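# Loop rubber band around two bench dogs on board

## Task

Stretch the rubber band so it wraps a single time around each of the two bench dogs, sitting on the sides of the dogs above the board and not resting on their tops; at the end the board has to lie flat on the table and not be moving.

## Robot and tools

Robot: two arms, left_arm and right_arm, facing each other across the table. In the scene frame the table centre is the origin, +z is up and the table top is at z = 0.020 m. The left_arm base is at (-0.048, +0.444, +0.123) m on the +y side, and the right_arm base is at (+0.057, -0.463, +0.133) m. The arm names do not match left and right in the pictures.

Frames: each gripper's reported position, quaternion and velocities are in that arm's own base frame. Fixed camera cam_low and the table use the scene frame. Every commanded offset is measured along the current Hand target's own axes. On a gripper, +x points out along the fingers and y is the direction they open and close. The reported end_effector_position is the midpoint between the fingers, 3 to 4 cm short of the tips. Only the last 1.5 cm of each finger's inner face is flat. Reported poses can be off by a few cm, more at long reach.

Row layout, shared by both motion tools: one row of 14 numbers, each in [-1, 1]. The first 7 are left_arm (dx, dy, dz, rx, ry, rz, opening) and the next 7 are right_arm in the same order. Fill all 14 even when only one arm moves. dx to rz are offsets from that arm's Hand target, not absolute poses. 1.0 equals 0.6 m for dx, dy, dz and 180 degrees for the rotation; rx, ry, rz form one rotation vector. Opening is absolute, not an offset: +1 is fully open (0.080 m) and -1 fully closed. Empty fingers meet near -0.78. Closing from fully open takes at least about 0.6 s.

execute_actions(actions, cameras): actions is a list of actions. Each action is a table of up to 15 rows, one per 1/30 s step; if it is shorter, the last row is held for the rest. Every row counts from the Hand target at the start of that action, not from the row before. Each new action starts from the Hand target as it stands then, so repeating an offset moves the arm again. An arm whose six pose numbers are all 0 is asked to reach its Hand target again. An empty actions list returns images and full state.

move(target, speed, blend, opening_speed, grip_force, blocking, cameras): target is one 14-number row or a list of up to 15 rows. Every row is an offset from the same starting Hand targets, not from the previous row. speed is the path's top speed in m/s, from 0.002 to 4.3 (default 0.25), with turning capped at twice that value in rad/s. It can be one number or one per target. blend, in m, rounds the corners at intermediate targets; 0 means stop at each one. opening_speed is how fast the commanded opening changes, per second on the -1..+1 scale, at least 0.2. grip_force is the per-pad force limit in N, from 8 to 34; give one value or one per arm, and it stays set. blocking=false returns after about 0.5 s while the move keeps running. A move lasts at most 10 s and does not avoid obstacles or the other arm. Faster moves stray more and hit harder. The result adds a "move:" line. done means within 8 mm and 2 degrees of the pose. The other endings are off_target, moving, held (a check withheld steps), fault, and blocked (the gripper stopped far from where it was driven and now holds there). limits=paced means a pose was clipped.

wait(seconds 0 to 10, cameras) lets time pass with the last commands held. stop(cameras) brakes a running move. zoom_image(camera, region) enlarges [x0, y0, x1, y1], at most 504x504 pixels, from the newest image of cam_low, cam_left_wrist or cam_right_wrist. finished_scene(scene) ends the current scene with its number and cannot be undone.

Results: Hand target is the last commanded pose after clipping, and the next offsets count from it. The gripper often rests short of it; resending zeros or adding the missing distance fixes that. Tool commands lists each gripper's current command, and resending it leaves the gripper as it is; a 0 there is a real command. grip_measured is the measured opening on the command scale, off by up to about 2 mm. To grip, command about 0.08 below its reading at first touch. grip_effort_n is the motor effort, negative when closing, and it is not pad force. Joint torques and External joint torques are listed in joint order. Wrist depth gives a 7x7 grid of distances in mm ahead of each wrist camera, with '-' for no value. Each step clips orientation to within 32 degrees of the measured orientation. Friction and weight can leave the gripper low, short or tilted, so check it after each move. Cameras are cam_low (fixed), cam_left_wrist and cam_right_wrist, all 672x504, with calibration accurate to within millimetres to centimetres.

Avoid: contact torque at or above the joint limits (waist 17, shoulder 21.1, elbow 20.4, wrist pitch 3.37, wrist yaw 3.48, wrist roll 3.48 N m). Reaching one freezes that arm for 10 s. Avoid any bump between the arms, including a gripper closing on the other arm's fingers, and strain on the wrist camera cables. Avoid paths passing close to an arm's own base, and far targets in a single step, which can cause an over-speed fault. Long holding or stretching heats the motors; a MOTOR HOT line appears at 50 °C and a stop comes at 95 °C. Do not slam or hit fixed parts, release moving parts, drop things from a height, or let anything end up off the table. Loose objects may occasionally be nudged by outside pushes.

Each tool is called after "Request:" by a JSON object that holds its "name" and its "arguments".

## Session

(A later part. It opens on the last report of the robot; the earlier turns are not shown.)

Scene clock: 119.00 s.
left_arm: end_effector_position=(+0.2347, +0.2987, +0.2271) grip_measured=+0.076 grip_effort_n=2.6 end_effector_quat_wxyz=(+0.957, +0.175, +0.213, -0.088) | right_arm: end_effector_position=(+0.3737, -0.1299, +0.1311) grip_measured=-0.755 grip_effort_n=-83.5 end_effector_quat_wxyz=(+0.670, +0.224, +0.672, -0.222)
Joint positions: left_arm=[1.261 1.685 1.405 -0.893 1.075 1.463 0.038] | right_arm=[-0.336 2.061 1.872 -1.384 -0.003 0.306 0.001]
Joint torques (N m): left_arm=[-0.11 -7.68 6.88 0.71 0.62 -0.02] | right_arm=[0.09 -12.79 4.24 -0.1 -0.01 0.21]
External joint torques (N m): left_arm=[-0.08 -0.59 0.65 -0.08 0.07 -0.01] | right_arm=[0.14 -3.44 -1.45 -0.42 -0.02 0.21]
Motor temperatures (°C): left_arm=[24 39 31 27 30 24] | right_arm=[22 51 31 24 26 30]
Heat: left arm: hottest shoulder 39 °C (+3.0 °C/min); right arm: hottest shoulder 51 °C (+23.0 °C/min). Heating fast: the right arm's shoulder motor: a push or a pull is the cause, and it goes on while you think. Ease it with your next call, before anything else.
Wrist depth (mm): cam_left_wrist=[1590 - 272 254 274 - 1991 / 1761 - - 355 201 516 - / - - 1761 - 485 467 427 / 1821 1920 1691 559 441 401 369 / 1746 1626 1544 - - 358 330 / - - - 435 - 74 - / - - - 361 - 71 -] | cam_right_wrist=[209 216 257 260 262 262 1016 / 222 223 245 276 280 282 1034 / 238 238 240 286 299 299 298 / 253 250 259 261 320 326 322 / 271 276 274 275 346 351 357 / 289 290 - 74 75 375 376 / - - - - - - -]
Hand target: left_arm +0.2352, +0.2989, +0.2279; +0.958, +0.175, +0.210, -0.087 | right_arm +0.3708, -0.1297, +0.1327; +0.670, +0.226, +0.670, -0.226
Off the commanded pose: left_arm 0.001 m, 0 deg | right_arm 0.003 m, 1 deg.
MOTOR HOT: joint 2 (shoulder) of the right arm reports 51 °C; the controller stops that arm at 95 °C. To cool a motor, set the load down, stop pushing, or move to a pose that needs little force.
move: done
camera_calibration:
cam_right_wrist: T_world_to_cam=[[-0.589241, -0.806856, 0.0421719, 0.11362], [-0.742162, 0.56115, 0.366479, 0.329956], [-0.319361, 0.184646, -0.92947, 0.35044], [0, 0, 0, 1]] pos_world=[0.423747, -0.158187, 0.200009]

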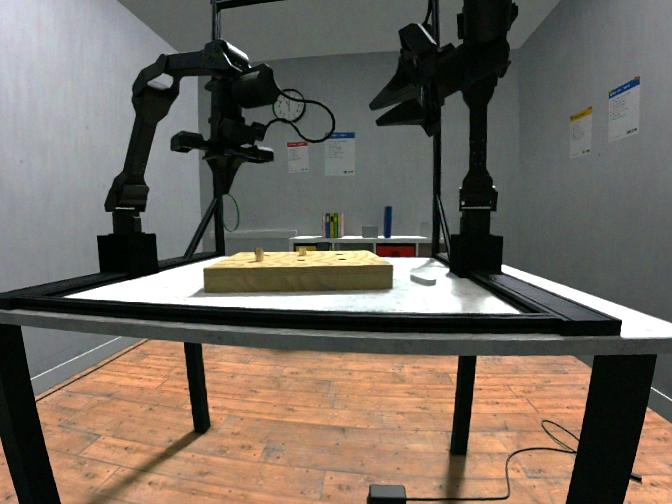

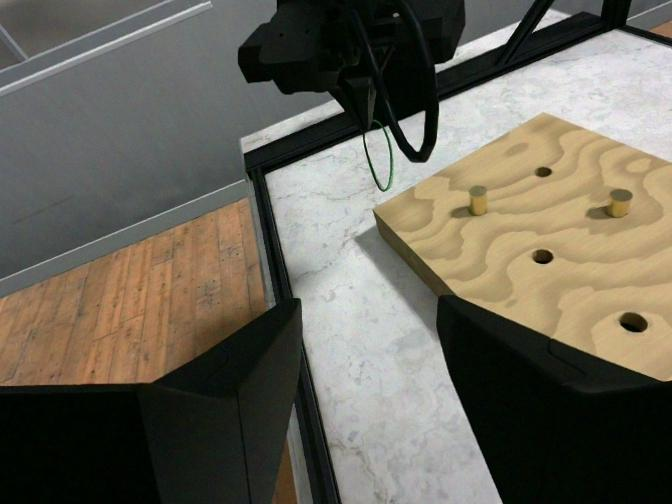

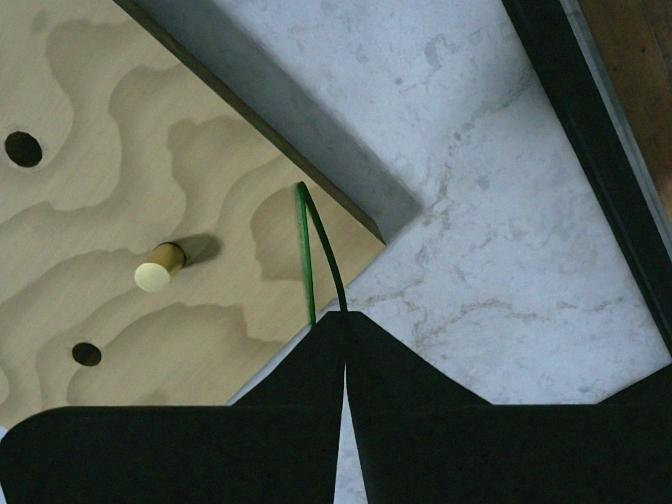

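Request:
{"name": "move", "arguments": {"target": [0,0,0,0,0,0,0.0761,0.043,0.176,-0.0743,0,0,0,-1], "speed": 0.15, "cameras": ["all"]}}

Request:
{"name": "zoom_image", "arguments": {"camera": "cam_low", "region": [200, 170, 350, 300]}}

Request:
{"name": "zoom_image", "arguments": {"camera": "cam_left_wrist", "region": [350, 50, 672, 300]}}

Scene clock: 136.53 s.
left_arm: end_effector_position=(+0.2347, +0.2987, +0.2271) grip_measured=+0.076 grip_effort_n=2.6 end_effector_quat_wxyz=(+0.957, +0.175, +0.213, -0.088) | right_arm: end_effector_position=(+0.3990, -0.0173, +0.1140) grip_measured=-0.755 grip_effort_n=-83.5 end_effector_quat_wxyz=(+0.675, +0.225, +0.667, -0.220)
Joint positions: left_arm=[1.261 1.685 1.405 -0.893 1.075 1.463 0.038] | right_arm=[-0.045 2.062 1.806 -1.303 -0.005 0.596 0.001]
Joint torques (N m): left_arm=[-0.06 -7.67 6.72 0.75 0.63 -0.04] | right_arm=[-0.07 -9.75 4.73 0.45 -0.02 0.21]
External joint torques (N m): left_arm=[-0.08 -0.64 0.52 -0.04 0.09 -0.02] | right_arm=[-0.08 -0.53 -0.92 0.1 -0.04 0.21]
Heat: left arm: hottest shoulder 39 °C (+2.0 °C/min); right arm: hottest shoulder 48 °C (+15.1 °C/min).
Wrist depth (mm): cam_left_wrist=[- - 1602 1393 271 265 623 / - - - 742 692 518 - / - - 2010 - 500 467 427 / 1886 1886 1746 - 443 399 373 / 1776 1614 1555 428 - 356 330 / - - - 418 - 74 - / - - - 365 - 71 -] | cam_right_wrist=[194 196 198 201 207 252 256 / 205 208 211 213 216 265 272 / 215 220 224 224 229 233 283 / 232 235 239 241 245 305 313 / 247 251 255 252 319 327 335 / 324 266 - 74 75 348 357 / - - - - - - -]
Hand target: left_arm +0.2352, +0.2989, +0.2279; +0.958, +0.175, +0.210, -0.087 | right_arm +0.3993, -0.0186, +0.1070; +0.670, +0.226, +0.670, -0.226
Off the commanded pose: left_arm 0.001 m, 0 deg | right_arm 0.007 m, 1 deg.
MOTOR HOT: cleared for the motors of the right arm.
move: done
camera_calibration:
cam_right_wrist: T_world_to_cam=[[-0.589145, -0.807311, 0.0340257, 0.221024], [-0.747361, 0.560437, 0.356878, 0.294885], [-0.307181, 0.184823, -0.933531, 0.317378], [0, 0, 0, 1]] pos_world=[0.448093, -0.0454884, 0.183524]

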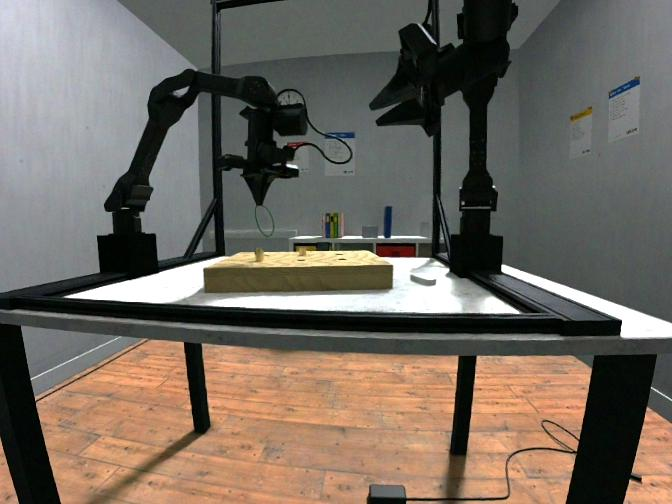

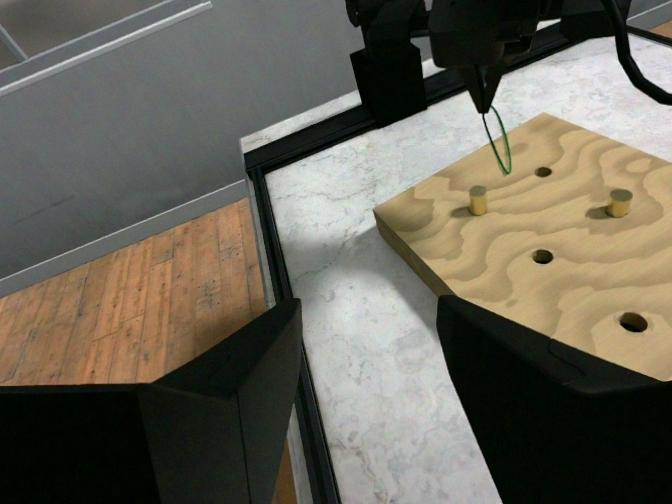

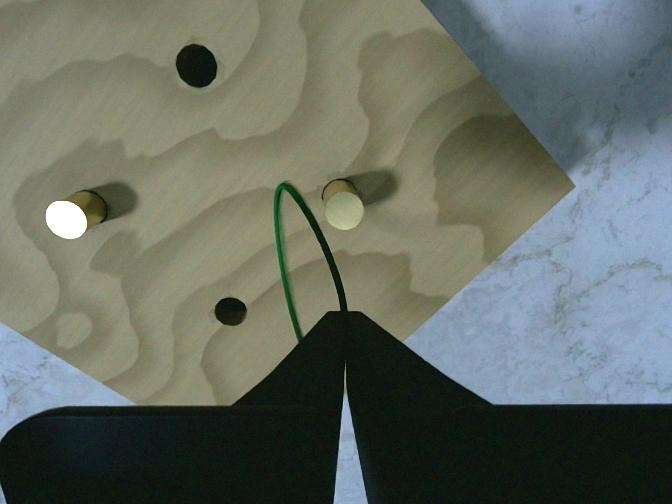

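Scaled by 3.360 from the camera's 672x504 image, which has a finer 960x720 frame.

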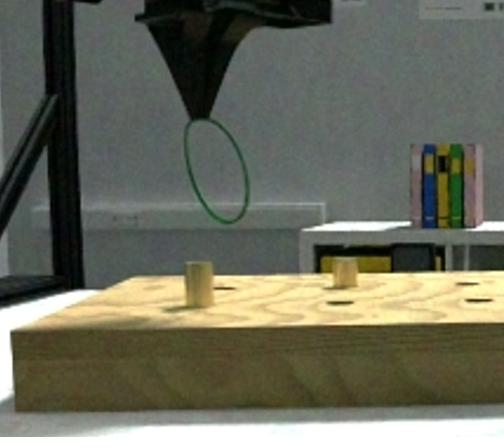

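Scaled by 1.565 from the camera's 672x504 image, which has a finer 960x720 frame.

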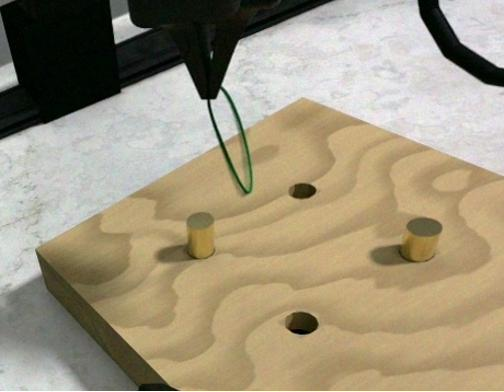

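Request:
{"name": "move", "arguments": {"target": [0,0,0,0,0,0,0.0761,0.075,0.003,0.003,0,0,0,-1], "speed": 0.12, "cameras": ["all"]}}

Request:
{"name": "zoom_image", "arguments": {"camera": "cam_low", "region": [200, 170, 350, 300]}}

Request:
{"name": "zoom_image", "arguments": {"camera": "cam_left_wrist", "region": [400, 100, 600, 250]}}

Scene clock: 142.47 s.
left_arm: end_effector_position=(+0.2347, +0.2987, +0.2271) grip_measured=+0.076 grip_effort_n=2.6 end_effector_quat_wxyz=(+0.957, +0.175, +0.213, -0.088) | right_arm: end_effector_position=(+0.4036, -0.0175, +0.0693) grip_measured=-0.755 grip_effort_n=-83.5 end_effector_quat_wxyz=(+0.675, +0.226, +0.667, -0.220)
Joint positions: left_arm=[1.261 1.685 1.405 -0.893 1.075 1.463 0.038] | right_arm=[-0.045 2.097 1.68 -1.14 -0.005 0.597 0.001]
Joint torques (N m): left_arm=[0.01 -7.68 6.87 0.71 0.62 -0.04] | right_arm=[-0.06 -10.28 4.01 0.42 -0.02 0.19]
External joint torques (N m): left_arm=[0.04 -0.59 0.67 -0.07 0.07 -0.03] | right_arm=[-0.01 -0.81 -1.63 0.07 -0.04 0.19]
Heat: left arm: hottest shoulder 39 °C (+2.0 °C/min); right arm: hottest shoulder 48 °C (+13.1 °C/min).
Wrist depth (mm): cam_left_wrist=[1420 - 1384 654 296 278 311 / 1357 1614 - 732 347 300 483 / 1691 1393 1776 - 504 462 416 / 2010 1902 2291 - 438 404 371 / 1806 1614 1544 408 - 358 333 / - - - - - 74 - / - - - 359 - 71 -] | cam_right_wrist=[155 156 159 161 162 209 213 / 165 166 168 169 172 177 226 / 174 176 178 179 184 186 235 / 184 187 191 187 196 199 258 / 199 200 202 201 210 271 278 / 211 212 - 74 75 289 297 / - - - - - - -]
Hand target: left_arm +0.2352, +0.2989, +0.2279; +0.958, +0.175, +0.210, -0.087 | right_arm +0.4018, -0.0182, +0.0620; +0.670, +0.226, +0.670, -0.226
Off the commanded pose: left_arm 0.001 m, 0 deg | right_arm 0.008 m, 1 deg.
move: done
camera_calibration:
cam_right_wrist: T_world_to_cam=[[-0.590439, -0.806411, 0.0329082, 0.225667], [-0.747245, 0.561616, 0.355265, 0.314476], [-0.304972, 0.185172, -0.934186, 0.276257], [0, 0, 0, 1]] pos_world=[0.452484, -0.0457895, 0.138926]

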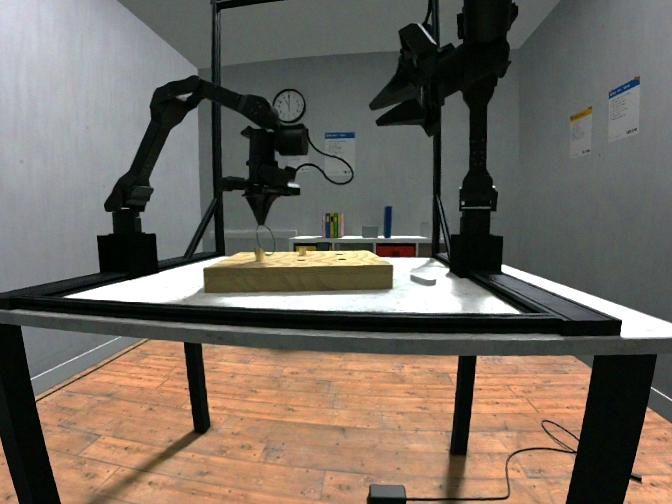

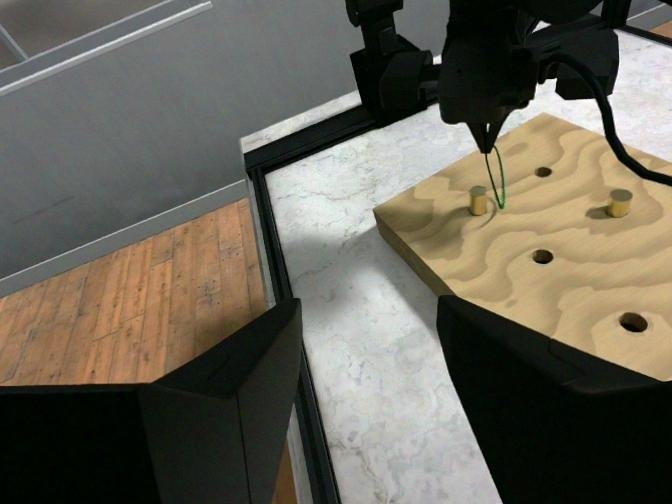

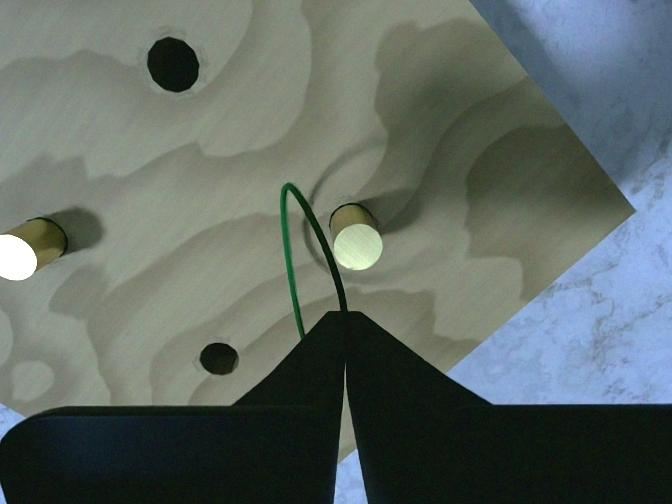

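Scaled by 3.360 from the camera's 672x504 image, which has a finer 960x720 frame.

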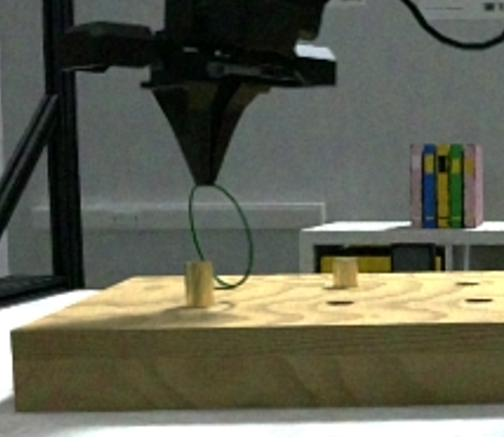

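Scaled by 2.520 from the camera's 672x504 image, which has a finer 960x720 frame.

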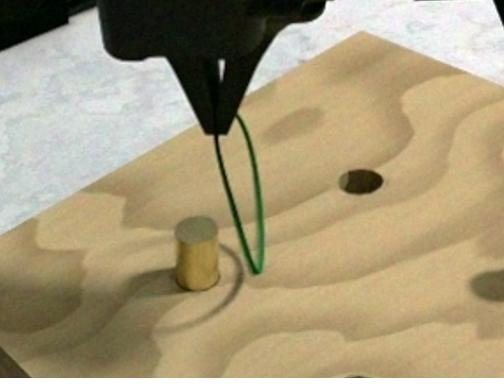

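Request:
{"name": "move", "arguments": {"target": [[0,0,0,0,0,0,0.0761,0.012,0,0,0,0,0,-1],[0,0,0,0,0,0,0.0761,0.048,-0.055,0,0,0,0,-1]], "speed": 0.1, "blend": 0.01, "cameras": ["all"]}}

Request:
{"name": "zoom_image", "arguments": {"camera": "cam_low", "region": [200, 170, 350, 300]}}

Request:
{"name": "zoom_image", "arguments": {"camera": "cam_left_wrist", "region": [400, 100, 600, 250]}}

Scene clock: 150.10 s.
left_arm: end_effector_position=(+0.2347, +0.2987, +0.2271) grip_measured=+0.076 grip_effort_n=2.6 end_effector_quat_wxyz=(+0.957, +0.175, +0.213, -0.088) | right_arm: end_effector_position=(+0.3826, -0.0443, +0.0306) grip_measured=-0.755 grip_effort_n=-83.5 end_effector_quat_wxyz=(+0.664, +0.230, +0.674, -0.228)
Joint positions: left_arm=[1.261 1.685 1.405 -0.893 1.075 1.463 0.038] | right_arm=[-0.117 2.086 1.505 -1.002 -0.005 0.542 0.001]
Joint torques (N m): left_arm=[-0.03 -7.73 6.74 0.69 0.6 -0.03] | right_arm=[0.21 -12.99 3.88 0.4 0 -0.08]
External joint torques (N m): left_arm=[-0.03 -0.51 0.46 -0.1 0.05 -0.02] | right_arm=[0.25 -3.93 -1.43 0.1 -0.03 -0.08]
Heat: left arm: hottest shoulder 39 °C (+1.0 °C/min); right arm: hottest shoulder 48 °C (+10.2 °C/min).
Wrist depth (mm): cam_left_wrist=[1323 - 1315 681 274 236 - / - - - 694 326 327 - / - 1837 2131 - 481 462 432 / 1732 1902 1691 - 448 400 366 / 1761 1639 1555 - - 358 329 / - - - - - 74 - / - - - 357 346 71 -] | cam_right_wrist=[- 122 123 125 128 175 179 / 128 129 131 133 135 141 190 / 137 138 139 142 145 147 201 / 146 147 145 152 154 157 219 / 156 158 160 160 167 232 236 / 166 168 - 74 75 247 254 / - - - - - - -]
Hand target: left_arm +0.2352, +0.2989, +0.2279; +0.958, +0.175, +0.210, -0.087 | right_arm +0.3818, -0.0444, +0.0332; +0.670, +0.226, +0.670, -0.226
Off the commanded pose: left_arm 0.001 m, 0 deg | right_arm 0.003 m, 1 deg.
move: done; blend cut to 0 m at target 1
camera_calibration:
cam_right_wrist: T_world_to_cam=[[-0.60287, -0.79647, 0.0467136, 0.197657], [-0.728198, 0.573227, 0.375684, 0.320196], [-0.325999, 0.192472, -0.92557, 0.24679], [0, 0, 0, 1]] pos_world=[0.43278, -0.0736174, 0.0988955]

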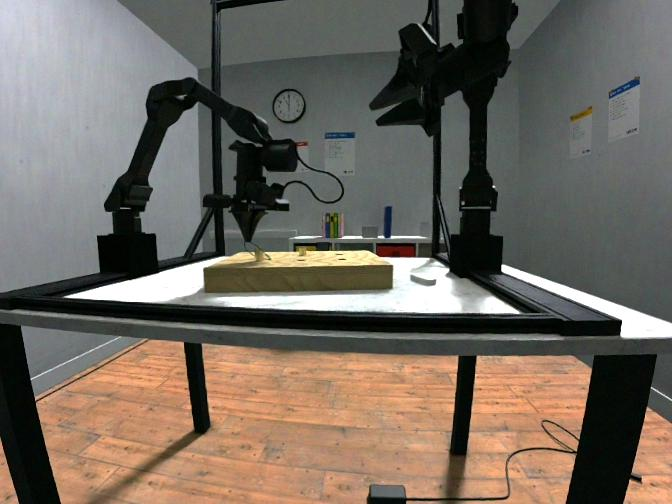

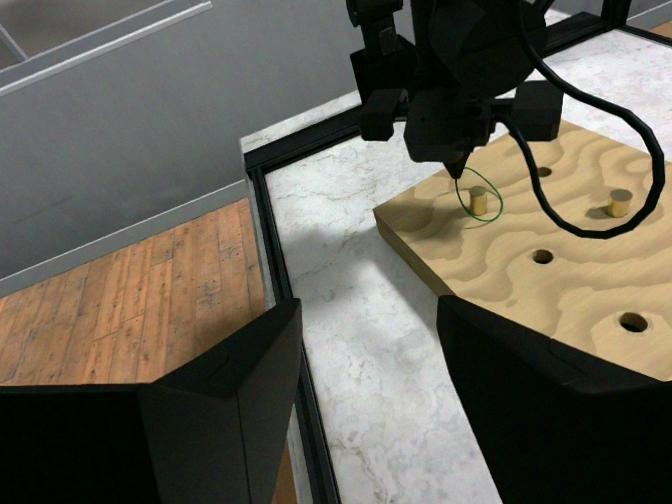

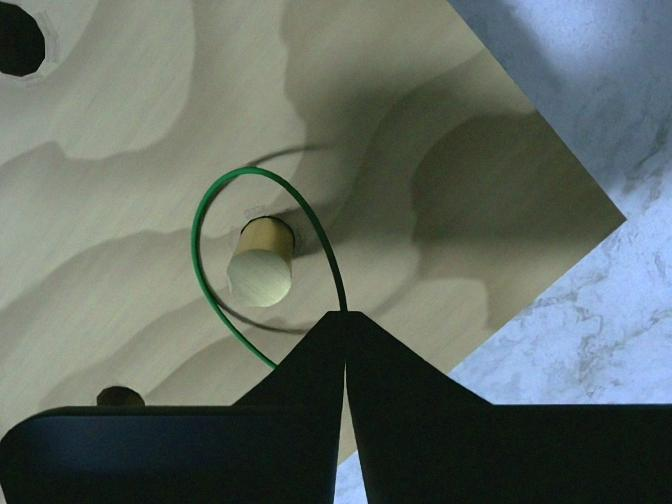

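Scaled by 3.360 from the camera's 672x504 image, which has a finer 960x720 frame.

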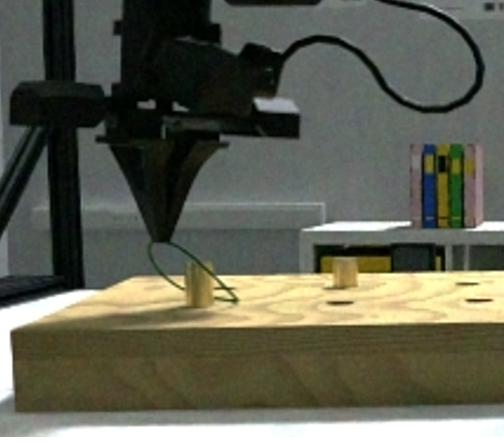

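Scaled by 2.520 from the camera's 672x504 image, which has a finer 960x720 frame.

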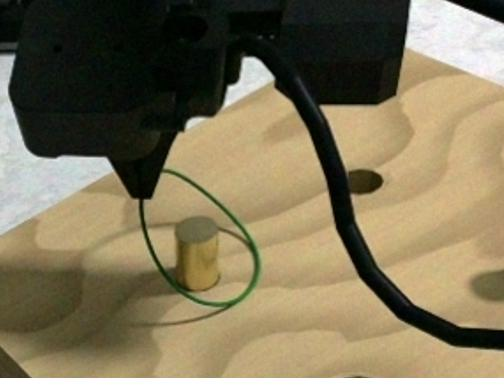

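Request:
{"name": "move", "arguments": {"target": [0,0,0,0,0,0,0.0761,0.052,-0.025,0,0,0,0,-1], "speed": 0.1, "cameras": ["all"]}}

Request:
{"name": "zoom_image", "arguments": {"camera": "cam_left_wrist", "region": [400, 100, 600, 250]}}

Scene clock: 153.17 s.
left_arm: end_effector_position=(+0.2347, +0.2987, +0.2271) grip_measured=+0.076 grip_effort_n=2.6 end_effector_quat_wxyz=(+0.957, +0.175, +0.213, -0.088) | right_arm: end_effector_position=(+0.3753, -0.0560, +0.0067) grip_measured=-0.755 grip_effort_n=-83.5 end_effector_quat_wxyz=(+0.672, +0.230, +0.667, -0.226)
Joint positions: left_arm=[1.261 1.685 1.405 -0.893 1.075 1.463 0.038] | right_arm=[-0.15 2.086 1.402 -0.879 -0.005 0.507 0.001]
Joint torques (N m): left_arm=[-0.03 -7.84 6.75 0.72 0.62 0] | right_arm=[-0.13 -10.31 3.57 0.47 0.01 -0.09]
External joint torques (N m): left_arm=[0.01 -0.68 0.52 -0.05 0.07 0.01] | right_arm=[-0.09 -1.36 -1.62 0.12 -0.01 -0.09]
Heat: left arm: hottest shoulder 39 °C (+1.0 °C/min); right arm: hottest shoulder 49 °C (+10.1 °C/min).
Wrist depth (mm): cam_left_wrist=[- - - 687 276 701 1920 / 1578 - 1691 742 331 362 - / 1837 - 1902 611 450 452 423 / 1955 1837 1806 - 441 401 369 / 1691 1590 1544 - - 356 330 / - - - - - 74 - / - - - 352 - 71 -] | cam_right_wrist=[- 103 104 105 108 153 155 / 108 109 110 111 113 160 165 / - 115 117 119 120 123 176 / 123 122 123 127 129 130 184 / 131 128 132 133 138 140 203 / - 140 - 74 75 212 218 / - - - - - - -]
Hand target: left_arm +0.2352, +0.2989, +0.2279; +0.958, +0.175, +0.210, -0.087 | right_arm +0.3727, -0.0563, +0.0020; +0.670, +0.226, +0.670, -0.226
Off the commanded pose: left_arm 0.001 m, 0 deg | right_arm 0.005 m, 1 deg.
move: done
camera_calibration:
cam_right_wrist: T_world_to_cam=[[-0.601742, -0.79784, 0.0368647, 0.184637], [-0.736848, 0.572366, 0.359795, 0.333874], [-0.308159, 0.18934, -0.932303, 0.217689], [0, 0, 0, 1]] pos_world=[0.424201, -0.0850041, 0.0760195]

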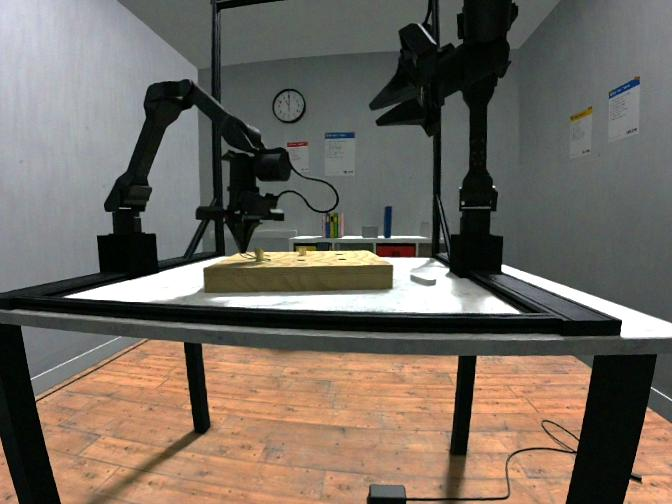

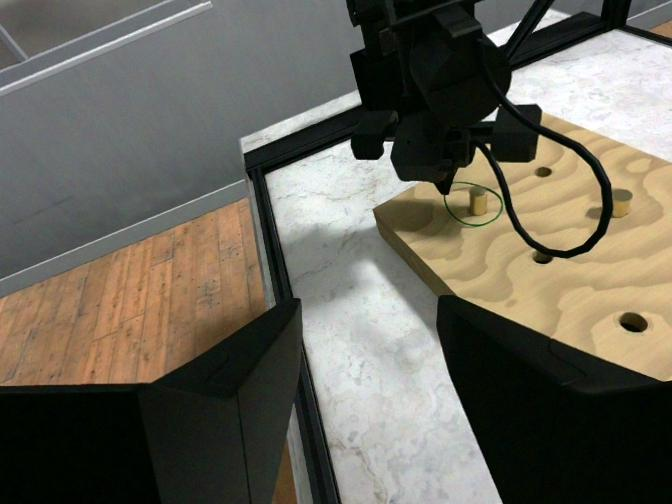

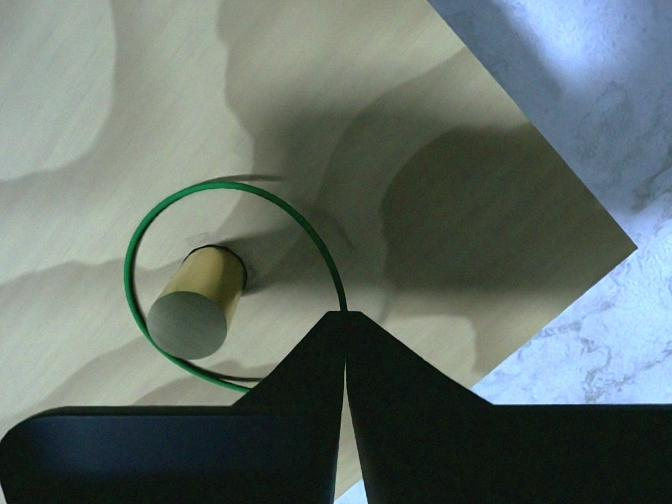

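Scaled by 2.520 from the camera's 672x504 image, which has a finer 960x720 frame.

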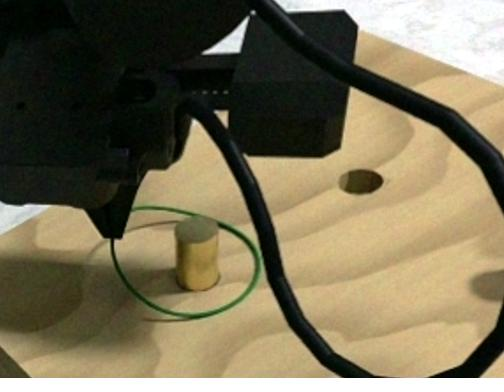

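Request:
{"name": "move", "arguments": {"target": [[0,0,0,0,0,0,0.0761,0.008,0,0,0,0,0,-0.45],[0,0,0,0,0,0,0.0761,-0.15,0,0,0,0,0,-0.45]], "speed": 0.12, "opening_speed": 0.5, "cameras": ["all"]}}

Request:
{"name": "zoom_image", "arguments": {"camera": "cam_left_wrist", "region": [400, 100, 672, 304]}}

Scene clock: 157.90 s.
left_arm: end_effector_position=(+0.2347, +0.2987, +0.2271) grip_measured=+0.076 grip_effort_n=2.6 end_effector_quat_wxyz=(+0.957, +0.175, +0.213, -0.088) | right_arm: end_effector_position=(+0.3689, -0.0550, +0.0854) grip_measured=-0.453 grip_effort_n=16.5 end_effector_quat_wxyz=(+0.660, +0.228, +0.678, -0.228)
Joint positions: left_arm=[1.261 1.685 1.405 -0.893 1.075 1.463 0.038] | right_arm=[-0.15 1.998 1.598 -1.195 -0.005 0.507 0.015]
Joint torques (N m): left_arm=[0.03 -7.79 6.74 0.7 0.61 -0.05] | right_arm=[-0.02 -11.84 6.97 -0.2 0.02 -0.07]
External joint torques (N m): left_arm=[0.03 -0.64 0.5 -0.09 0.06 -0.04] | right_arm=[0.03 -3.11 1.42 -0.48 0 -0.07]
Heat: left arm: hottest shoulder 39 °C (+1.0 °C/min); right arm: hottest shoulder 50 °C (+10.0 °C/min). Fold the right arm in close to its base, or ease its load, before you think long.
Wrist depth (mm): cam_left_wrist=[- 1420 1500 589 290 300 190 / 1678 - - - 306 499 - / - 1955 2219 - 496 458 418 / 2291 1955 1746 - 445 401 372 / 1806 1602 1578 456 - 358 329 / - - - 402 369 74 - / - - - 360 344 71 -] | cam_right_wrist=[170 169 172 175 219 226 229 / 177 180 182 185 191 240 245 / 190 191 191 198 201 256 261 / 204 206 209 213 219 279 284 / 218 224 223 225 292 302 309 / 233 234 - 98 - 317 331 / - - - 344 - - -]
Hand target: left_arm +0.2352, +0.2989, +0.2279; +0.958, +0.175, +0.210, -0.087 | right_arm +0.3727, -0.0564, +0.0919; +0.670, +0.226, +0.670, -0.226
Off the commanded pose: left_arm 0.001 m, 0 deg | right_arm 0.008 m, 1 deg.
MOTOR HOT: joint 2 (shoulder) of the right arm reports 50 °C; the controller stops that arm at 95 °C. To cool a motor, set the load down, stop pushing, or move to a pose that needs little force.
move: done
camera_calibration:
cam_right_wrist: T_world_to_cam=[[-0.60034, -0.798039, 0.05221, 0.176881], [-0.724954, 0.570601, 0.385818, 0.293597], [-0.337689, 0.193772, -0.921096, 0.299089], [0, 0, 0, 1]] pos_world=[0.420032, -0.0843237, 0.152979]

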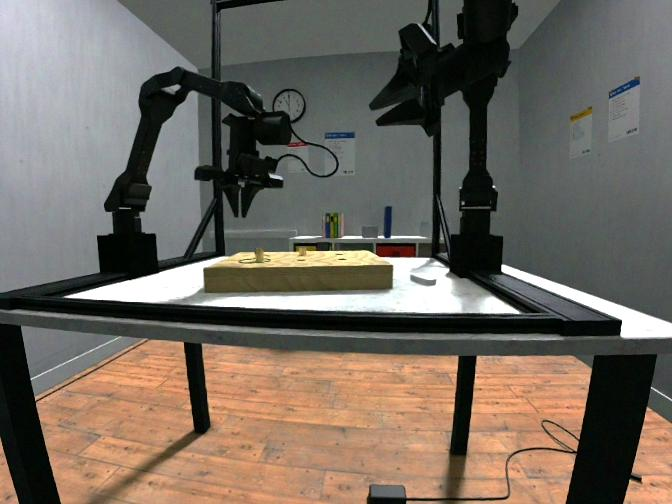

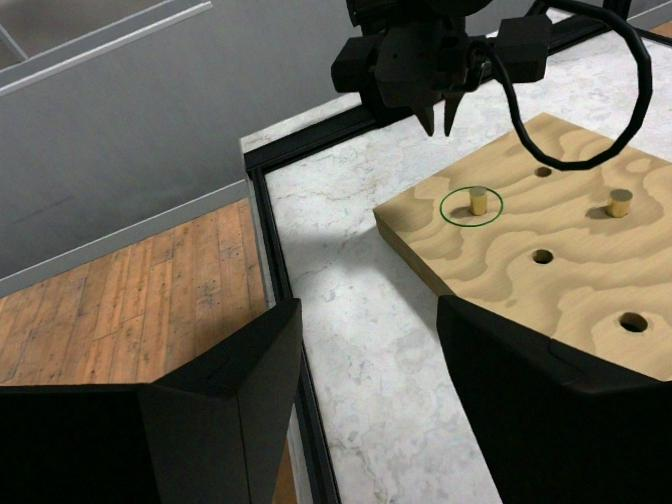

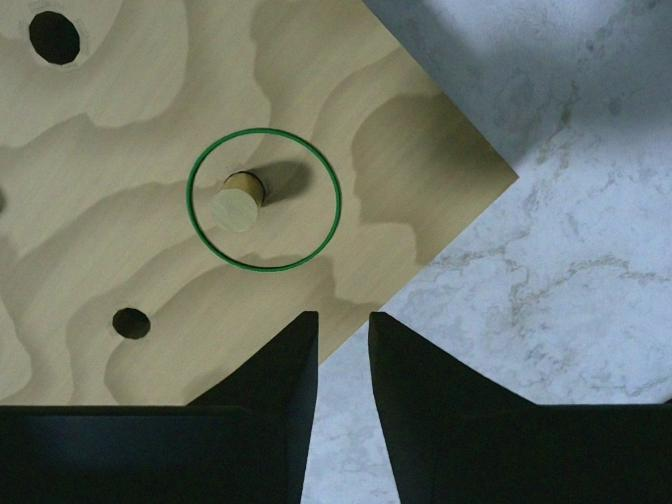

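Scaled by 1.853 from the camera's 672x504 image, which has a finer 960x720 frame.

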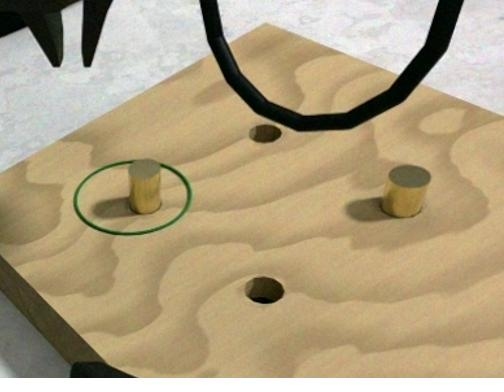

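Request:
{"name": "zoom_image", "arguments": {"camera": "cam_left_wrist", "region": [390, 70, 490, 145]}}

Request:
{"name": "zoom_image", "arguments": {"camera": "cam_low", "region": [195, 150, 295, 225]}}

Scaled by 5.040 from the camera's 672x504 image, which has a finer 960x720 frame.

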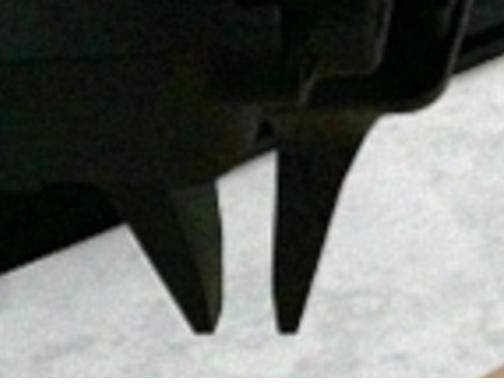

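Scaled by 5.040 from the camera's 672x504 image, which has a finer 960x720 frame.

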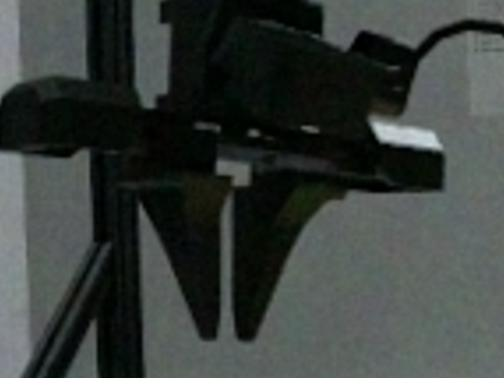

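Request:
{"name": "move", "arguments": {"target": [0,0,0,0,0,0,0.0761,0.025,0.0877,0.0085,-0.52,0,0,-0.11], "speed": 0.3, "cameras": ["all"]}}

Scene clock: 189.37 s.
left_arm: end_effector_position=(+0.2347, +0.2987, +0.2271) grip_measured=+0.076 grip_effort_n=2.6 end_effector_quat_wxyz=(+0.957, +0.175, +0.213, -0.088) | right_arm: end_effector_position=(+0.4052, -0.0191, +0.0790) grip_measured=-0.113 grip_effort_n=16.5 end_effector_quat_wxyz=(+0.624, -0.332, +0.626, +0.329)
Joint positions: left_arm=[1.261 1.685 1.405 -0.893 1.075 1.463 0.038] | right_arm=[-0.045 2.111 1.74 -1.201 0.005 -1.018 0.03]
Joint torques (N m): left_arm=[-0.01 -7.76 6.79 0.73 0.64 -0.03] | right_arm=[0.26 -9.84 7.07 -0.2 -0.07 -0.13]
External joint torques (N m): left_arm=[-0.02 -0.56 0.49 -0.07 0.09 -0.02] | right_arm=[0.2 -0.26 1.44 -0.5 -0.02 -0.13]
Heat: left arm: hottest shoulder 40 °C (+1.0 °C/min); right arm: hottest shoulder 47 °C (-1.0 °C/min).
Wrist depth (mm): cam_left_wrist=[- - - 597 629 283 614 / 1522 - 1665 764 290 281 559 / - - - 654 489 465 424 / 1837 1937 1746 549 438 403 372 / 1791 1639 1602 432 387 358 329 / - - - 387 - 74 - / - - - 367 - 71 -] | cam_right_wrist=[170 170 170 169 169 169 168 / 180 181 182 179 179 180 178 / 192 192 191 191 190 190 189 / 260 204 204 198 203 203 252 / 278 279 212 218 211 215 274 / 296 - 73 234 84 70 291 / - - 317 322 - - -]
Hand target: left_arm +0.2352, +0.2989, +0.2279; +0.958, +0.175, +0.210, -0.087 | right_arm +0.4086, -0.0177, +0.0769; +0.623, -0.333, +0.624, +0.334
Off the commanded pose: left_arm 0.001 m, 0 deg | right_arm 0.004 m, 1 deg.
MOTOR HOT: cleared for the motors of the right arm.
move: done
camera_calibration:
cam_right_wrist: T_world_to_cam=[[0.83155, -0.553532, 0.0461194, -0.347366], [-0.529346, -0.764578, 0.367714, 0.198496], [-0.168279, -0.330185, -0.928795, 0.220475], [0, 0, 0, 1]] pos_world=[0.431027, 0.0322852, 0.147807]

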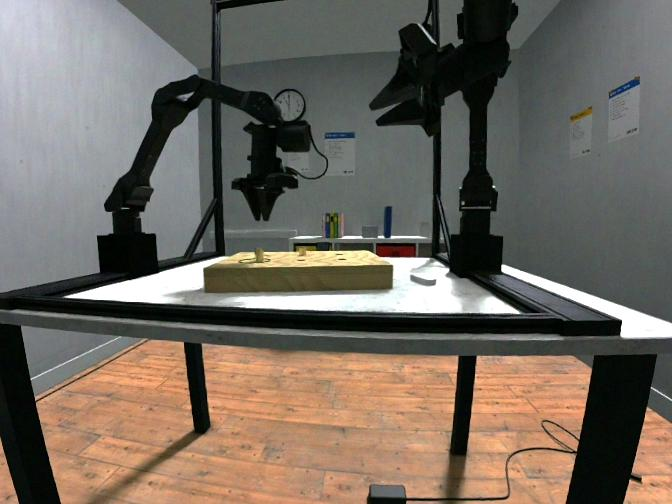

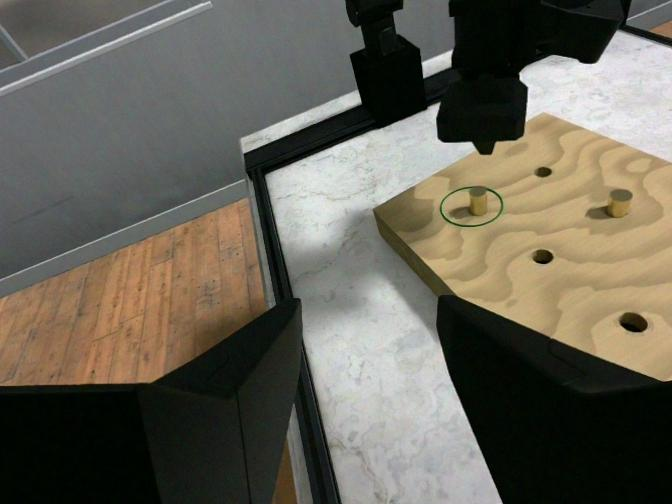

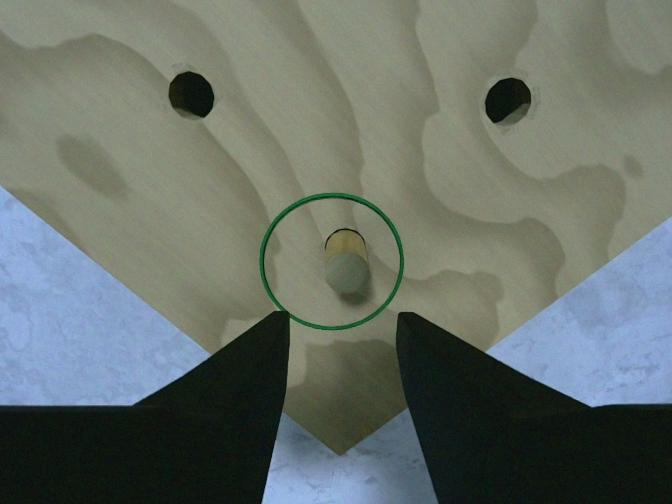

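Request:
{"name": "move", "arguments": {"target": [0,0,0,0,0,0,0.0761,0.085,-0.0083,-0.004,0,0,0,-0.09], "speed": 0.1, "cameras": ["cam_right_wrist","cam_left_wrist"]}}

Request:
{"name": "zoom_image", "arguments": {"camera": "cam_left_wrist", "region": [400, 100, 600, 250]}}

Scene clock: 195.73 s.
left_arm: end_effector_position=(+0.2347, +0.2987, +0.2271) grip_measured=+0.076 grip_effort_n=2.6 end_effector_quat_wxyz=(+0.957, +0.175, +0.213, -0.088) | right_arm: end_effector_position=(+0.4138, -0.0225, +0.0336) grip_measured=-0.093 grip_effort_n=16.5 end_effector_quat_wxyz=(+0.628, -0.336, +0.621, +0.327)
Joint positions: left_arm=[1.261 1.685 1.405 -0.893 1.075 1.463 0.038] | right_arm=[-0.053 2.17 1.649 -1.036 0.005 -1.029 0.031]
Joint torques (N m): left_arm=[0.06 -7.77 6.75 0.73 0.61 -0.03] | right_arm=[-0.28 -10.44 4.08 0.41 -0.08 -0.18]
External joint torques (N m): left_arm=[0.06 -0.65 0.52 -0.05 0.06 -0.02] | right_arm=[-0.27 -0.64 -1.38 0.09 -0.04 -0.18]
Motor temperatures (°C): left_arm=[24 40 32 27 30 24] | right_arm=[22 46 33 24 26 30]
Heat: left arm: hottest shoulder 40 °C (+1.0 °C/min); right arm: hottest shoulder 46 °C (-2.0 °C/min).
Wrist depth (mm): cam_left_wrist=[1146 1511 1511 670 636 225 217 / - - - 699 347 315 - / - - 1678 629 467 444 427 / 1955 1920 1761 544 449 401 371 / 1806 1639 1590 434 385 356 328 / - - - - - 74 - / - - - 343 - 71 -] | cam_right_wrist=[128 128 129 129 129 129 129 / 137 137 136 136 136 140 137 / 144 145 145 144 144 145 145 / 153 154 154 154 154 154 154 / 164 164 160 142 160 165 164 / - - 74 177 86 65 236 / - - 87 191 - - -]
Hand target: left_arm +0.2352, +0.2989, +0.2279; +0.958, +0.175, +0.210, -0.087 | right_arm +0.4114, -0.0224, +0.0260; +0.623, -0.333, +0.624, +0.334
Off the commanded pose: left_arm 0.001 m, 0 deg | right_arm 0.008 m, 1 deg.
move: done
camera_calibration:
cam_right_wrist: T_world_to_cam=[[0.832617, -0.550667, 0.0592818, -0.355194], [-0.532301, -0.766062, 0.360284, 0.218595], [-0.152983, -0.331535, -0.930957, 0.17231], [0, 0, 0, 1]] pos_world=[0.43846, 0.0289904, 0.102713]
Images, in order (width x height): cam_left_wrist 672x504, cam_right_wrist 672x504.

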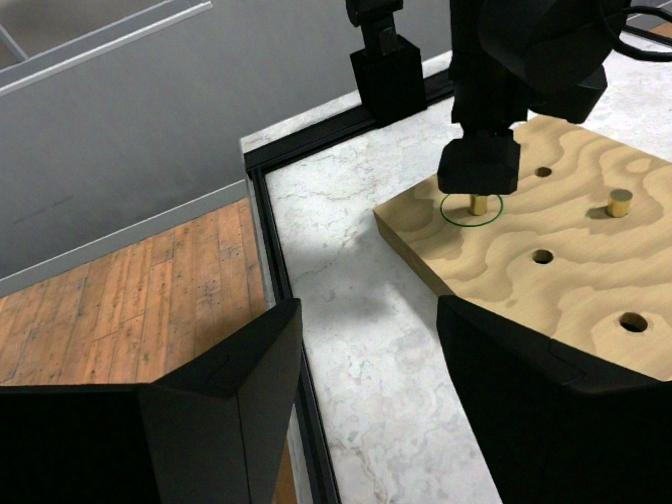

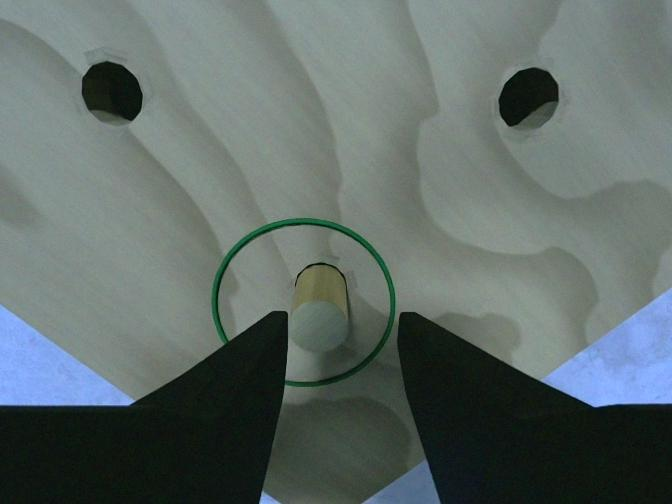

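Scaled by 2.520 from the camera's 672x504 image, which has a finer 960x720 frame.

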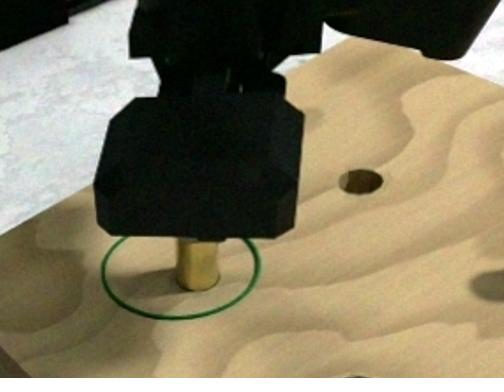

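Request:
{"name": "move", "arguments": {"target": [0,0,0,0,0,0,0.0761,0.02,0.0117,-0.005,0,0,0,-0.09], "speed": 0.1, "cameras": ["cam_right_wrist"]}}

Scene clock: 200.07 s.
left_arm: end_effector_position=(+0.2347, +0.2987, +0.2271) grip_measured=+0.076 grip_effort_n=2.6 end_effector_quat_wxyz=(+0.957, +0.175, +0.213, -0.088) | right_arm: end_effector_position=(+0.4060, -0.0221, +0.0169) grip_measured=-0.093 grip_effort_n=17.0 end_effector_quat_wxyz=(+0.625, -0.334, +0.624, +0.329)
Joint positions: left_arm=[1.261 1.685 1.405 -0.893 1.075 1.463 0.038] | right_arm=[-0.053 2.17 1.58 -0.977 0.005 -1.029 0.031]
Joint torques (N m): left_arm=[0.01 -7.73 6.75 0.68 0.63 -0.04] | right_arm=[0.09 -11.73 3.78 0.38 -0.06 -0.07]
External joint torques (N m): left_arm=[0.01 -0.71 0.57 -0.1 0.08 -0.02] | right_arm=[0.08 -2.06 -1.59 0.07 -0.01 -0.07]
Heat: left arm: hottest shoulder 40 °C (+1.0 °C/min); right arm: hottest shoulder 47 °C (+0.0 °C/min).
Wrist depth (mm): cam_left_wrist=[- - - 666 618 235 683 / - 1533 - - 359 321 558 / - 1869 1806 642 463 449 421 / 1955 1937 1761 581 444 401 369 / 1837 1639 1602 - - 356 329 / - - - - - 74 - / - - - 354 - 71 -] | cam_right_wrist=[114 114 114 114 113 114 113 / - 122 121 121 120 122 122 / 128 128 128 128 128 128 127 / 137 137 136 136 136 136 136 / 147 146 142 122 142 146 146 / - - 73 160 85 70 215 / - - 87 170 80 - -]
Hand target: left_arm +0.2352, +0.2989, +0.2279; +0.958, +0.175, +0.210, -0.087 | right_arm +0.4039, -0.0210, +0.0140; +0.623, -0.333, +0.624, +0.334
Off the commanded pose: left_arm 0.001 m, 0 deg | right_arm 0.004 m, 1 deg.
move: done
camera_calibration:
cam_right_wrist: T_world_to_cam=[[0.83327, -0.550628, 0.0497001, -0.347477], [-0.528196, -0.76631, 0.365758, 0.218949], [-0.163311, -0.331026, -0.929382, 0.159914], [0, 0, 0, 1]] pos_world=[0.431306, 0.0293882, 0.0858086]
Images, in order (width x height): cam_right_wrist 672x504.

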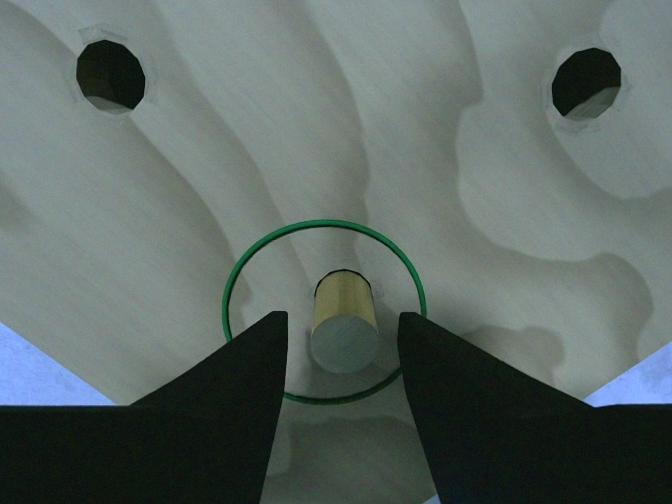

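Request:
{"name": "move", "arguments": {"target": [0,0,0,0,0,0,0.0761,0.042,0,0,0,0,0,-0.09], "speed": 0.08, "cameras": ["cam_right_wrist"]}}

Scene clock: 203.73 s.
left_arm: end_effector_position=(+0.2347, +0.2987, +0.2271) grip_measured=+0.076 grip_effort_n=2.6 end_effector_quat_wxyz=(+0.957, +0.175, +0.213, -0.088) | right_arm: end_effector_position=(+0.4069, -0.0222, -0.0036) grip_measured=-0.093 grip_effort_n=16.5 end_effector_quat_wxyz=(+0.628, -0.336, +0.621, +0.327)
Joint positions: left_arm=[1.261 1.685 1.405 -0.893 1.075 1.463 0.038] | right_arm=[-0.053 2.195 1.533 -0.895 0.005 -1.029 0.031]
Joint torques (N m): left_arm=[-0.03 -7.71 6.72 0.7 0.64 -0.04] | right_arm=[0.07 -10.19 3.77 0.41 -0.11 -0.06]
External joint torques (N m): left_arm=[-0.03 -0.57 0.48 -0.08 0.09 -0.03] | right_arm=[0.08 -0.53 -1.49 0.06 -0.07 -0.06]
Heat: left arm: hottest shoulder 40 °C (+1.0 °C/min); right arm: hottest shoulder 49 °C (+1.0 °C/min).
Wrist depth (mm): cam_left_wrist=[- 1578 1430 634 316 253 681 / 1639 1665 1705 766 690 260 320 / - - 2267 - 486 435 425 / 2010 1837 1614 597 441 401 371 / 1806 1652 1578 455 - 358 329 / - - - 418 - 74 - / - - - - - 71 -] | cam_right_wrist=[- 96 97 96 96 97 96 / - 101 101 101 101 102 104 / 107 107 108 108 108 108 108 / 114 114 114 114 115 116 115 / 122 122 119 118 120 123 123 / - - 74 95 86 70 130 / - - 87 142 87 - -]
Hand target: left_arm +0.2352, +0.2989, +0.2279; +0.958, +0.175, +0.210, -0.087 | right_arm +0.4039, -0.0210, -0.0113; +0.623, -0.333, +0.624, +0.334
Off the commanded pose: left_arm 0.001 m, 0 deg | right_arm 0.008 m, 1 deg.
move: done
camera_calibration:
cam_right_wrist: T_world_to_cam=[[0.832663, -0.550601, 0.0592548, -0.347043], [-0.532231, -0.766108, 0.360289, 0.228602], [-0.15298, -0.331536, -0.930957, 0.136754], [0, 0, 0, 1]] pos_world=[0.43156, 0.0293904, 0.0655133]
Images, in order (width x height): cam_right_wrist 672x504.

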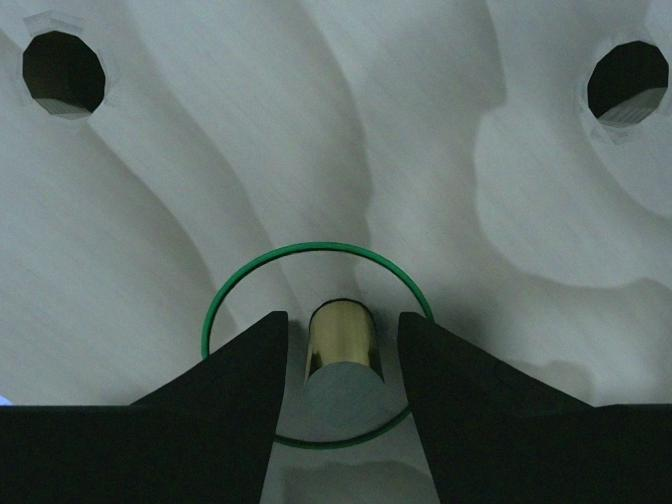

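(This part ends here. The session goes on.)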